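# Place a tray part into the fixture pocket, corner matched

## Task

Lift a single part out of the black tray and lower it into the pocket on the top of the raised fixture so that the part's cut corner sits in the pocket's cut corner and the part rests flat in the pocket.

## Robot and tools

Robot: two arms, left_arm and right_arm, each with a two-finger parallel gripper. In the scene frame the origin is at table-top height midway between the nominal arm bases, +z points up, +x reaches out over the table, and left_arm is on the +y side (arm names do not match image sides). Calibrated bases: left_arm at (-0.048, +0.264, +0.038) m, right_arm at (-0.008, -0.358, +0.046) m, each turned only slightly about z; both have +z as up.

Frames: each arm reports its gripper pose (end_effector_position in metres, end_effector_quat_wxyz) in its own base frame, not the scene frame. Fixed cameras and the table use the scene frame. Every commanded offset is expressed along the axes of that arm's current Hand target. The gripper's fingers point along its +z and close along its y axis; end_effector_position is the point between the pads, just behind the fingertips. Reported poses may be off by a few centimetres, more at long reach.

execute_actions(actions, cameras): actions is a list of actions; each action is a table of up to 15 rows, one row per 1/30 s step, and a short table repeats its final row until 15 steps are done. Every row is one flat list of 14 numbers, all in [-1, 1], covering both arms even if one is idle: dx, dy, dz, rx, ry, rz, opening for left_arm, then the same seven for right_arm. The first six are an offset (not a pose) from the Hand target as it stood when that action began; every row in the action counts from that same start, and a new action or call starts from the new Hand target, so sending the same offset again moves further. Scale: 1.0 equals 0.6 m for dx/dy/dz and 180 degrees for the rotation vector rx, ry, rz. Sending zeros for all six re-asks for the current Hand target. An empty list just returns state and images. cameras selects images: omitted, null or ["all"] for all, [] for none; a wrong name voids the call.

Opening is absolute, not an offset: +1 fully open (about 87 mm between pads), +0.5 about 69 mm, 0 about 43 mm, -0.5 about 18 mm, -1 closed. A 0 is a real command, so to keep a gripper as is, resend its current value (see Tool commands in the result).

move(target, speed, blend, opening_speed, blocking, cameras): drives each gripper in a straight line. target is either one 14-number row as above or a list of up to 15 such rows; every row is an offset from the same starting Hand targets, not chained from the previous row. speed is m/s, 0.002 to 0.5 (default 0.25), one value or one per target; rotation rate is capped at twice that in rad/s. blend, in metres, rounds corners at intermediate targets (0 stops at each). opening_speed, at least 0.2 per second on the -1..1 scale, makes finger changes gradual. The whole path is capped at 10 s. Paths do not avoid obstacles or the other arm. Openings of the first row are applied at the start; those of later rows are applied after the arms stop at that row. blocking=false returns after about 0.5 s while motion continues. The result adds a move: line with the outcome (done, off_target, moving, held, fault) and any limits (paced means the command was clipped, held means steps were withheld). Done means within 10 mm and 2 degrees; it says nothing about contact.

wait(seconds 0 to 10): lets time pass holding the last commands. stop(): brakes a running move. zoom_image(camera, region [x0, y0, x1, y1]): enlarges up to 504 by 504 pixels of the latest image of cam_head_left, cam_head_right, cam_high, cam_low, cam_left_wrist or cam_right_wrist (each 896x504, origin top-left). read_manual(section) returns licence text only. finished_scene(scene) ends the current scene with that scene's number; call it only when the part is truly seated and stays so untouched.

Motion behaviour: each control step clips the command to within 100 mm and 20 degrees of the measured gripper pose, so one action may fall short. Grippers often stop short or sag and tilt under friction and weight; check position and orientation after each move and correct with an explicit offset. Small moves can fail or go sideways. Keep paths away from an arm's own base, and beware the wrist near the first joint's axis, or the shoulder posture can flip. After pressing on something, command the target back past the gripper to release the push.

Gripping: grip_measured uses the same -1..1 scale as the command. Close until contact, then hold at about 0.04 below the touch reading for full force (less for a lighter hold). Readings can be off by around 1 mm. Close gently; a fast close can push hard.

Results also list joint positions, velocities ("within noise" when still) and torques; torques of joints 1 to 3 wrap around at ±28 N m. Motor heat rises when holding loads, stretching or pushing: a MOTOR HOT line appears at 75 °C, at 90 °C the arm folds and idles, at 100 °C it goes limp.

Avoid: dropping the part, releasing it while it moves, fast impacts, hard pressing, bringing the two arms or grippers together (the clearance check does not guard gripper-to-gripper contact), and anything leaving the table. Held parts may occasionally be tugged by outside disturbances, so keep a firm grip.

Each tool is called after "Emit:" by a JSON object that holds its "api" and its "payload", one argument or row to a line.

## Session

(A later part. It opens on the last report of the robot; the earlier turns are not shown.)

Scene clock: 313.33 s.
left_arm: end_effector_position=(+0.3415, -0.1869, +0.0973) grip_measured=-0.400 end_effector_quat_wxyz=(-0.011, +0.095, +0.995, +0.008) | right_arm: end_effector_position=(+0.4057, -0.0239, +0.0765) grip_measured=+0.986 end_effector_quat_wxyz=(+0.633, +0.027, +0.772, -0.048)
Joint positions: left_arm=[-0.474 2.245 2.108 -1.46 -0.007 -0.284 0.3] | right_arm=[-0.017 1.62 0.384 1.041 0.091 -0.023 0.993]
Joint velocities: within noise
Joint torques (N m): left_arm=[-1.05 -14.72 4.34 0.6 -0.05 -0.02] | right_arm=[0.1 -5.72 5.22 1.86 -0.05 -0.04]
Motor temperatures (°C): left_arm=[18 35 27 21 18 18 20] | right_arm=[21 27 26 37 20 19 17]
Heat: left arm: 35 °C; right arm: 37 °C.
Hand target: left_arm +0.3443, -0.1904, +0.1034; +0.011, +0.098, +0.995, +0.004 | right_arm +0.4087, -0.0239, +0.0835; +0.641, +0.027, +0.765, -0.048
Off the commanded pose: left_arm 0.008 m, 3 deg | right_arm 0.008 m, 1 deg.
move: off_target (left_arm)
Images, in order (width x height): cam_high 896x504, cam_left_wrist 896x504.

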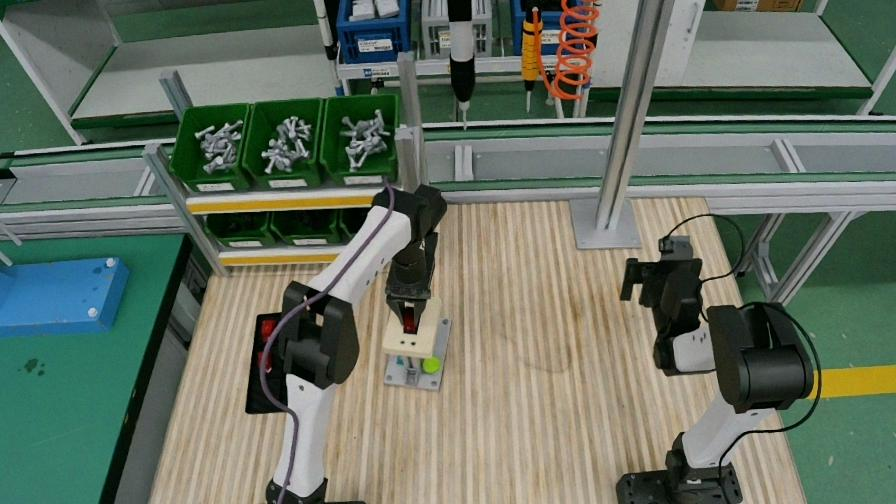

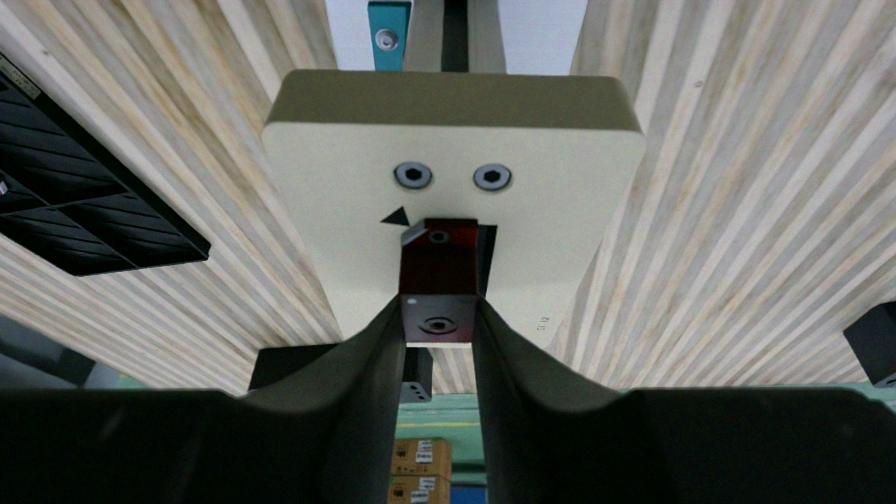

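Emit:
{"api": "move", "payload": {
  "target": [
    [0,0,-0.01,0,-0.007,0,-0.6,0,0,0,0,0,0,1],
    [0.006,-0.008,-0.01,0,-0.007,0,-0.6,0,0,0,0,0,0,1]
  ],
  "speed": 0.05,
  "cameras": ["cam_left_wrist","cam_high"]
}}

Emit:
{"api": "zoom_image", "payload": {
  "camera": "cam_left_wrist",
  "region": [340, 120, 540, 300]
}}

Emit:
{"api": "zoom_image", "payload": {
  "camera": "cam_high",
  "region": [350, 240, 480, 400]
}}

Scene clock: 330.43 s.
left_arm: end_effector_position=(+0.3364, -0.1898, +0.0953) grip_measured=-0.400 end_effector_quat_wxyz=(-0.007, +0.100, +0.995, +0.014) | right_arm: end_effector_position=(+0.4057, -0.0239, +0.0765) grip_measured=+0.986 end_effector_quat_wxyz=(+0.633, +0.027, +0.772, -0.048)
Joint positions: left_arm=[-0.492 2.223 2.066 -1.436 -0.021 -0.292 0.3] | right_arm=[-0.017 1.62 0.384 1.041 0.091 -0.023 0.993]
Joint velocities: within noise
Joint torques (N m): left_arm=[-0.81 -15.95 5.52 0.53 0.03 -0.09] | right_arm=[0.09 -5.72 5.22 1.86 -0.06 -0.04]
Motor temperatures (°C): left_arm=[18 40 26 21 18 18 20] | right_arm=[21 27 26 37 20 19 17]
Heat: left arm: 40 °C; right arm: 37 °C.
Hand target: left_arm +0.3398, -0.1944, +0.1094; +0.022, +0.097, +0.995, +0.003 | right_arm +0.4087, -0.0239, +0.0835; +0.641, +0.027, +0.765, -0.048
Off the commanded pose: left_arm 0.015 m, 3 deg | right_arm 0.008 m, 1 deg.
move: off_target (left_arm)
Images, in order (width x height): cam_high 896x504, cam_left_wrist 896x504.

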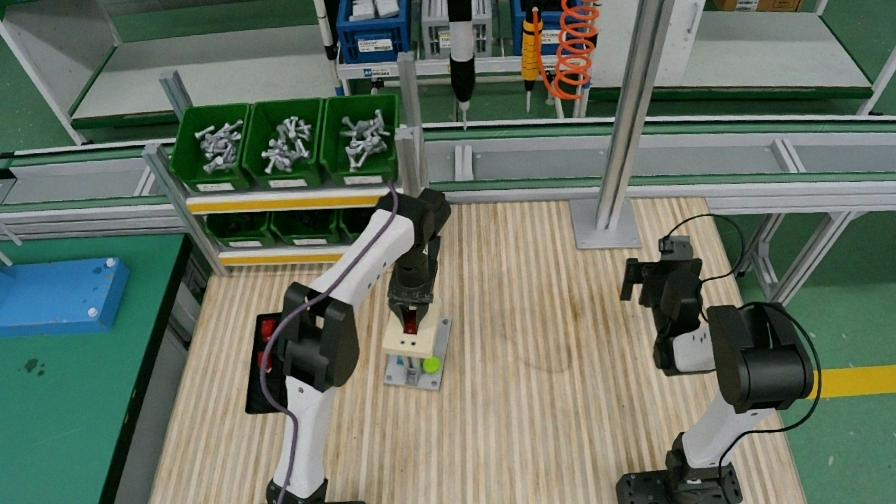

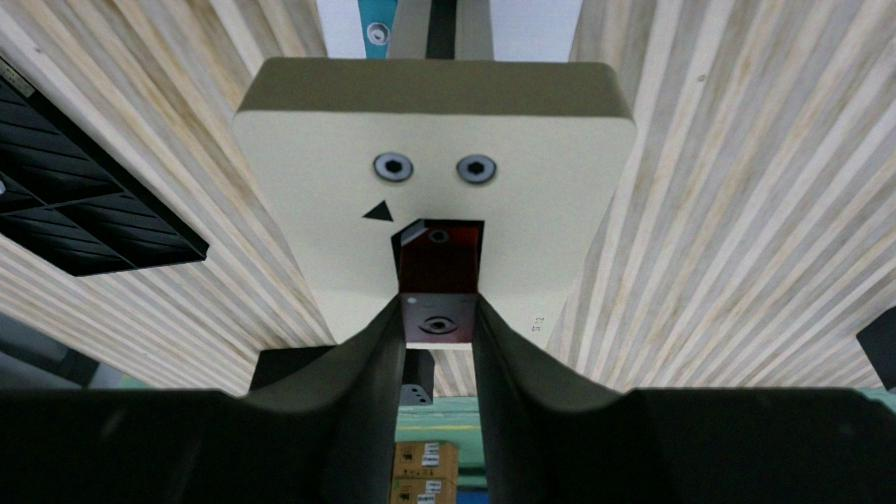

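Scaled by 2.520 from the camera's 896x504 image, which has a finer 1280x720 frame.

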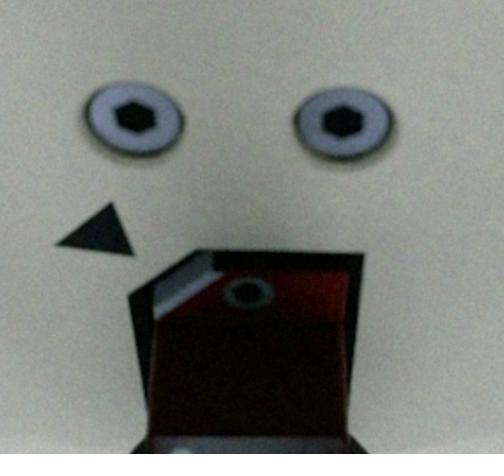

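Scaled by 3.150 from the camera's 896x504 image, which has a finer 1280x720 frame.

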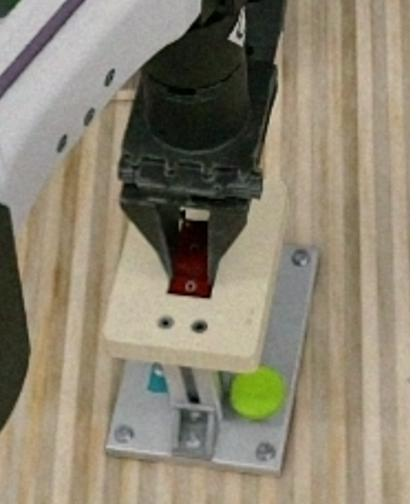

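Emit:
{"api": "move", "payload": {
  "target": [0.003,0.003,0.035,0,0,0,-0.6,0,0,0,0,0,0,1],
  "speed": 0.05,
  "cameras": ["cam_left_wrist","cam_high"]
}}

Emit:
{"api": "zoom_image", "payload": {
  "camera": "cam_left_wrist",
  "region": [340, 120, 540, 300]
}}

Emit:
{"api": "zoom_image", "payload": {
  "camera": "cam_high",
  "region": [350, 240, 480, 400]
}}

Scene clock: 338.87 s.
left_arm: end_effector_position=(+0.3361, -0.1897, +0.0941) grip_measured=-0.400 end_effector_quat_wxyz=(+0.013, +0.100, +0.995, +0.006) | right_arm: end_effector_position=(+0.4057, -0.0239, +0.0765) grip_measured=+0.986 end_effector_quat_wxyz=(+0.633, +0.027, +0.772, -0.048)
Joint positions: left_arm=[-0.492 2.172 1.984 -1.365 -0.021 -0.292 0.3] | right_arm=[-0.017 1.62 0.384 1.041 0.091 -0.023 0.993]
Joint velocities: within noise
Joint torques (N m): left_arm=[-0.49 -11.84 3.34 0.8 0.03 -0.05] | right_arm=[0.09 -5.72 5.22 1.86 -0.05 -0.04]
Motor temperatures (°C): left_arm=[18 43 26 21 18 18 20] | right_arm=[21 27 26 38 20 19 17]
Heat: left arm: 43 °C; right arm: 38 °C.
Hand target: left_arm +0.3393, -0.1923, +0.0884; +0.022, +0.098, +0.995, +0.003 | right_arm +0.4087, -0.0239, +0.0835; +0.641, +0.027, +0.765, -0.048
Off the commanded pose: left_arm 0.007 m, 1 deg | right_arm 0.008 m, 1 deg.
move: done
Images, in order (width x height): cam_high 896x504, cam_left_wrist 896x504.

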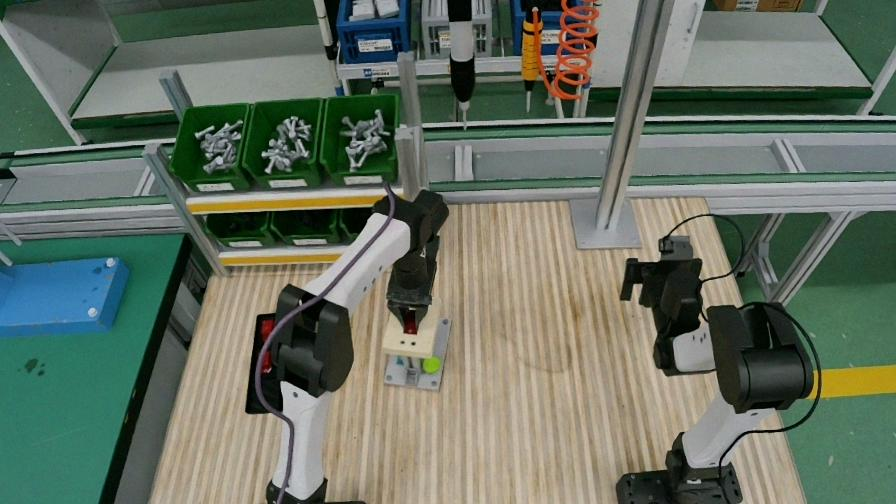

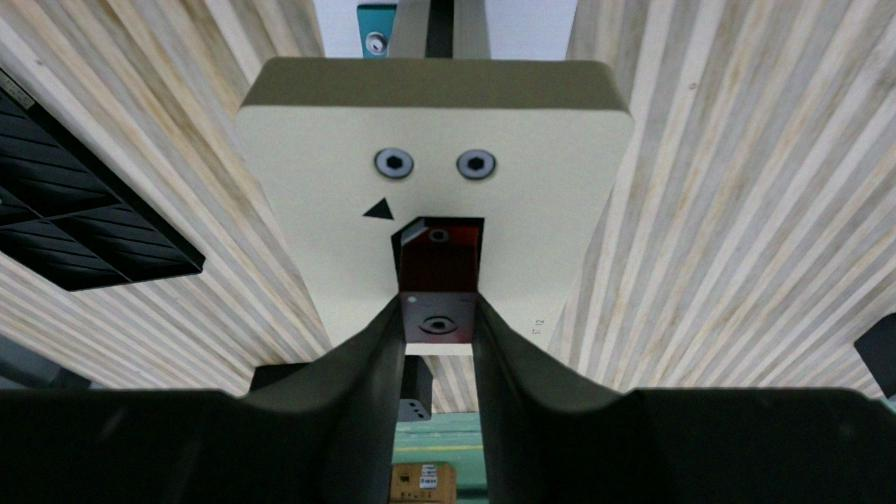

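Scaled by 2.520 from the camera's 896x504 image, which has a finer 1280x720 frame.

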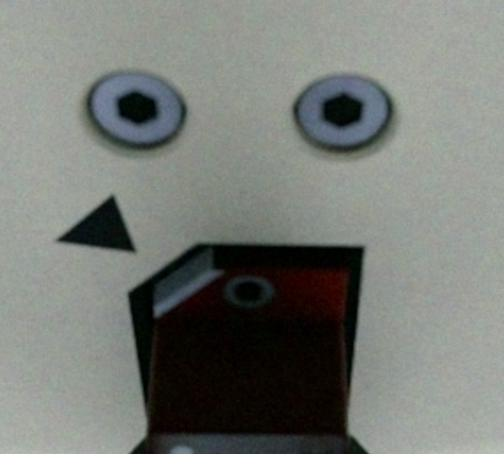

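Scaled by 3.150 from the camera's 896x504 image, which has a finer 1280x720 frame.

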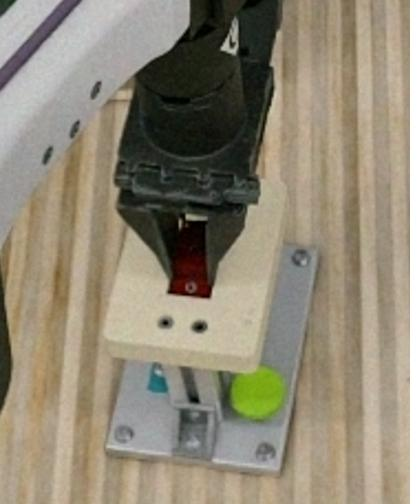

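Emit:
{"api": "move", "payload": {
  "target": [0.004,0.001,0.014,0,0,0,-0.6,0,0,0,0,0,0,1],
  "speed": 0.05,
  "cameras": ["cam_left_wrist"]
}}

Emit:
{"api": "zoom_image", "payload": {
  "camera": "cam_left_wrist",
  "region": [340, 180, 540, 360]
}}

Scene clock: 342.77 s.
left_arm: end_effector_position=(+0.3359, -0.1895, +0.0939) grip_measured=-0.400 end_effector_quat_wxyz=(+0.023, +0.099, +0.995, +0.002) | right_arm: end_effector_position=(+0.4057, -0.0239, +0.0765) grip_measured=+0.986 end_effector_quat_wxyz=(+0.633, +0.027, +0.772, -0.048)
Joint positions: left_arm=[-0.492 2.143 1.94 -1.326 -0.021 -0.292 0.3] | right_arm=[-0.017 1.62 0.384 1.041 0.091 -0.023 0.993]
Joint velocities: within noise
Joint torques (N m): left_arm=[-0.49 -9.92 2.58 0.87 0.03 -0.05] | right_arm=[0.1 -5.74 5.22 1.86 -0.05 -0.04]
Motor temperatures (°C): left_arm=[18 42 26 21 18 18 20] | right_arm=[21 27 26 38 20 19 17]
Heat: left arm: 42 °C; right arm: 38 °C.
Hand target: left_arm +0.3374, -0.1912, +0.0798; +0.022, +0.098, +0.995, +0.003 | right_arm +0.4087, -0.0239, +0.0835; +0.641, +0.027, +0.765, -0.048
Off the commanded pose: left_arm 0.014 m, 0 deg | right_arm 0.008 m, 1 deg.
move: off_target (left_arm)
Images, in order (width x height): cam_left_wrist 896x504.

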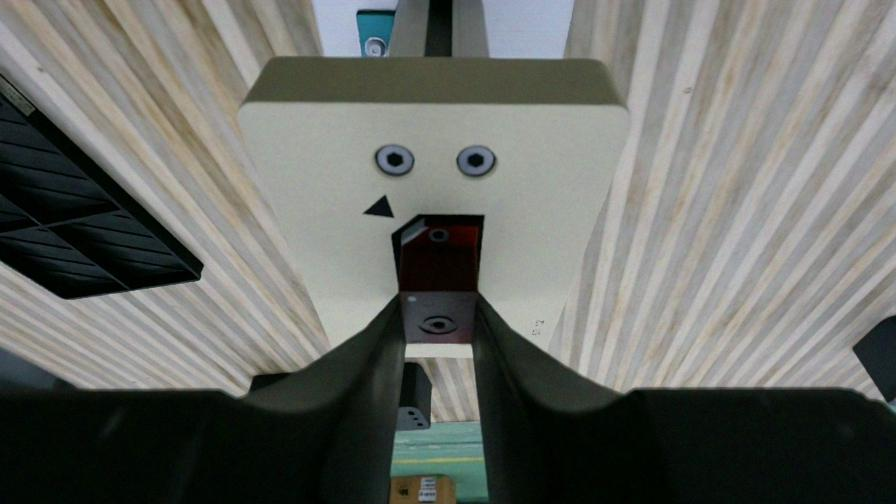

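Scaled by 2.520 from the camera's 896x504 image, which has a finer 1280x720 frame.

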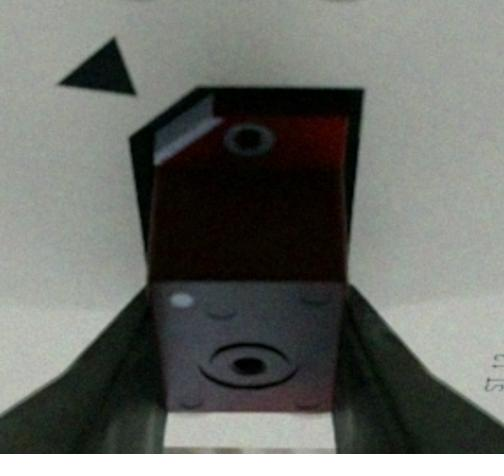

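Emit:
{"api": "move", "payload": {
  "target": [
    [0,0,-0.021,0,0,0,-0.6,0,0,0,0,0,0,1],
    [0,0,-0.021,0,0,0,-0.1,0,0,0,0,0,0,1]
  ],
  "opening_speed": 0.6,
  "speed": 0.05,
  "cameras": ["cam_left_wrist"]
}}

Emit:
{"api": "zoom_image", "payload": {
  "camera": "cam_left_wrist",
  "region": [340, 180, 540, 360]
}}

Scene clock: 351.43 s.
left_arm: end_effector_position=(+0.3360, -0.1896, +0.0946) grip_measured=-0.100 end_effector_quat_wxyz=(+0.023, +0.099, +0.995, +0.002) | right_arm: end_effector_position=(+0.4057, -0.0239, +0.0765) grip_measured=+0.986 end_effector_quat_wxyz=(+0.633, +0.027, +0.772, -0.048)
Joint positions: left_arm=[-0.492 2.143 1.944 -1.33 -0.021 -0.292 0.45] | right_arm=[-0.017 1.62 0.384 1.041 0.091 -0.023 0.993]
Joint velocities: within noise
Joint torques (N m): left_arm=[-0.54 -10.1 6.89 0.42 0.02 -0.05] | right_arm=[0.1 -5.72 5.22 1.86 -0.06 -0.04]
Motor temperatures (°C): left_arm=[18 40 25 21 18 18 20] | right_arm=[21 27 26 38 20 19 17]
Heat: left arm: 40 °C; right arm: 38 °C.
Hand target: left_arm +0.3369, -0.1912, +0.0924; +0.022, +0.098, +0.995, +0.003 | right_arm +0.4087, -0.0239, +0.0835; +0.641, +0.027, +0.765, -0.048
Off the commanded pose: left_arm 0.003 m, 0 deg | right_arm 0.008 m, 1 deg.
move: done
Images, in order (width x height): cam_left_wrist 896x504.

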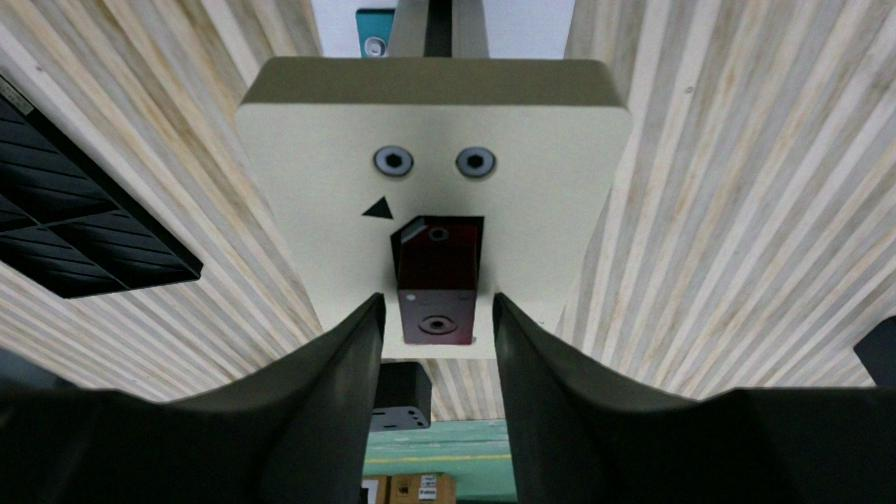

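Scaled by 2.520 from the camera's 896x504 image, which has a finer 1280x720 frame.

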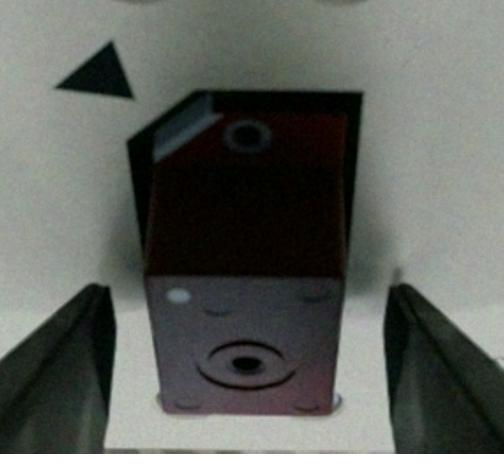

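Emit:
{"api": "move", "payload": {
  "target": [
    [0,0,-0.1,0,0,0,0.0,0,0,0,0,0,0,1],
    [-0.02,0.0,-0.13,0,0,0,0.0,0,0,0,0,0,0,1]
  ],
  "speed": 0.15,
  "blend": 0.02,
  "cameras": ["cam_left_wrist","cam_high","cam_head_right"]
}}

Emit:
{"api": "zoom_image", "payload": {
  "camera": "cam_left_wrist",
  "region": [320, 60, 560, 300]
}}

Emit:
{"api": "zoom_image", "payload": {
  "camera": "cam_high",
  "region": [350, 240, 480, 400]
}}

Scene clock: 356.23 s.
left_arm: end_effector_position=(+0.3450, -0.1944, +0.1666) grip_measured=+0.000 end_effector_quat_wxyz=(+0.067, +0.099, +0.993, -0.016) | right_arm: end_effector_position=(+0.4057, -0.0239, +0.0765) grip_measured=+0.986 end_effector_quat_wxyz=(+0.633, +0.027, +0.772, -0.048)
Joint positions: left_arm=[-0.492 2.148 2.25 -1.537 -0.021 -0.292 0.5] | right_arm=[-0.017 1.62 0.384 1.041 0.091 -0.023 0.993]
Joint velocities: within noise
Joint torques (N m): left_arm=[-0.03 -10.62 8.06 0.44 0.06 -0.01] | right_arm=[0.09 -5.72 5.22 1.86 -0.06 -0.04]
Motor temperatures (°C): left_arm=[18 39 26 21 18 18 20] | right_arm=[21 27 26 38 20 19 17]
Heat: left arm: 39 °C; right arm: 38 °C.
Hand target: left_arm +0.3452, -0.1937, +0.1708; +0.022, +0.098, +0.995, +0.003 | right_arm +0.4087, -0.0239, +0.0835; +0.641, +0.027, +0.765, -0.048
Off the commanded pose: left_arm 0.004 m, 6 deg | right_arm 0.008 m, 1 deg.
joint sent to its limit (left arm) — joint 4 (wrist pitch), lower limit. The joint targets are off in orientation, not in position.
move: off_target (left_arm); blend cut to 0.0108 m at target 1
Images, in order (width x height): cam_head_right 896x504, cam_high 896x504, cam_left_wrist 896x504.

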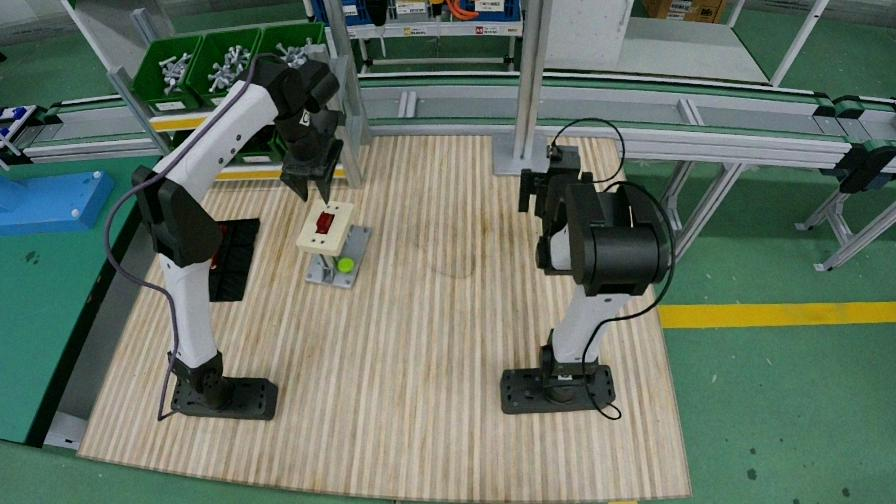

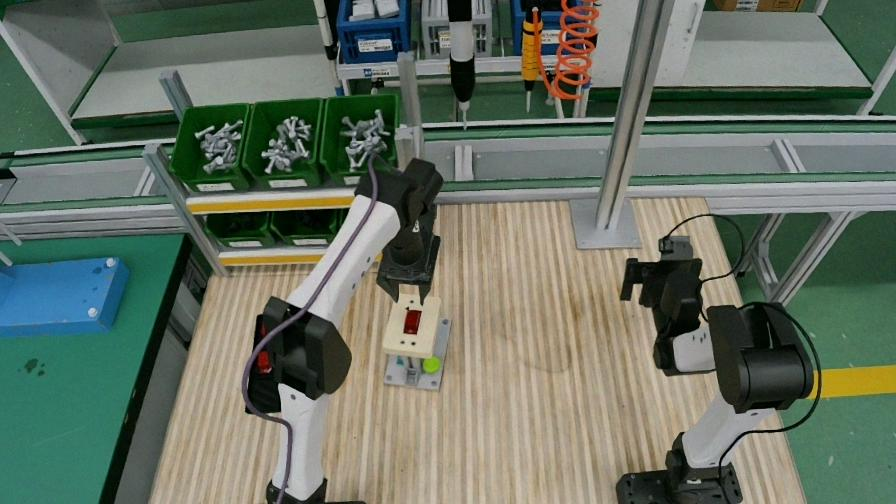

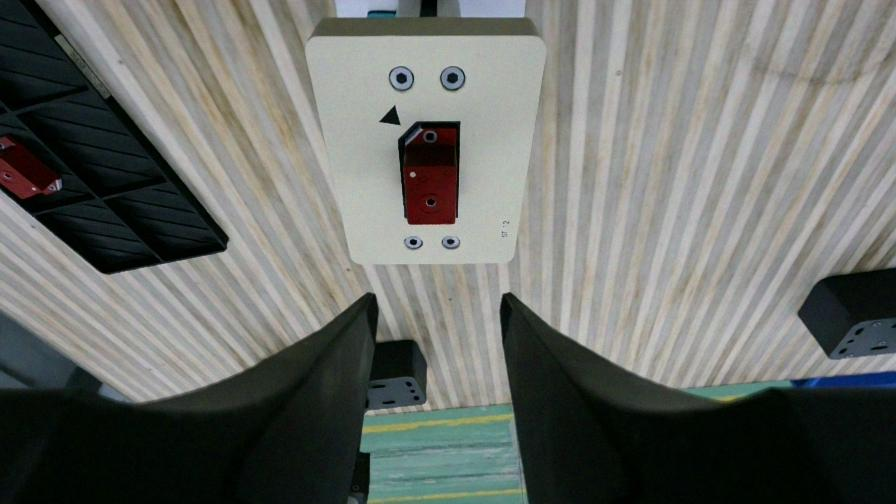

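Scaled by 2.100 from the camera's 896x504 image, which has a finer 1280x720 frame.

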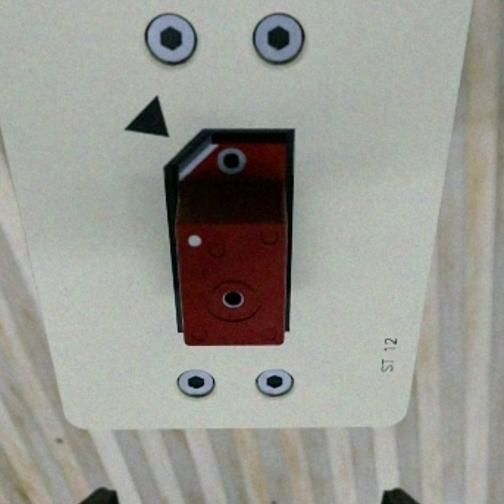

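Scaled by 3.150 from the camera's 896x504 image, which has a finer 1280x720 frame.

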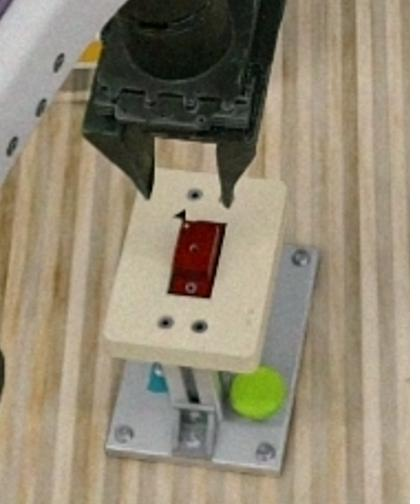

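Emit:
{"api": "finished_scene", "payload": {
  "scene": 1,
  "done": true
}}

The scene is finished: the task was done.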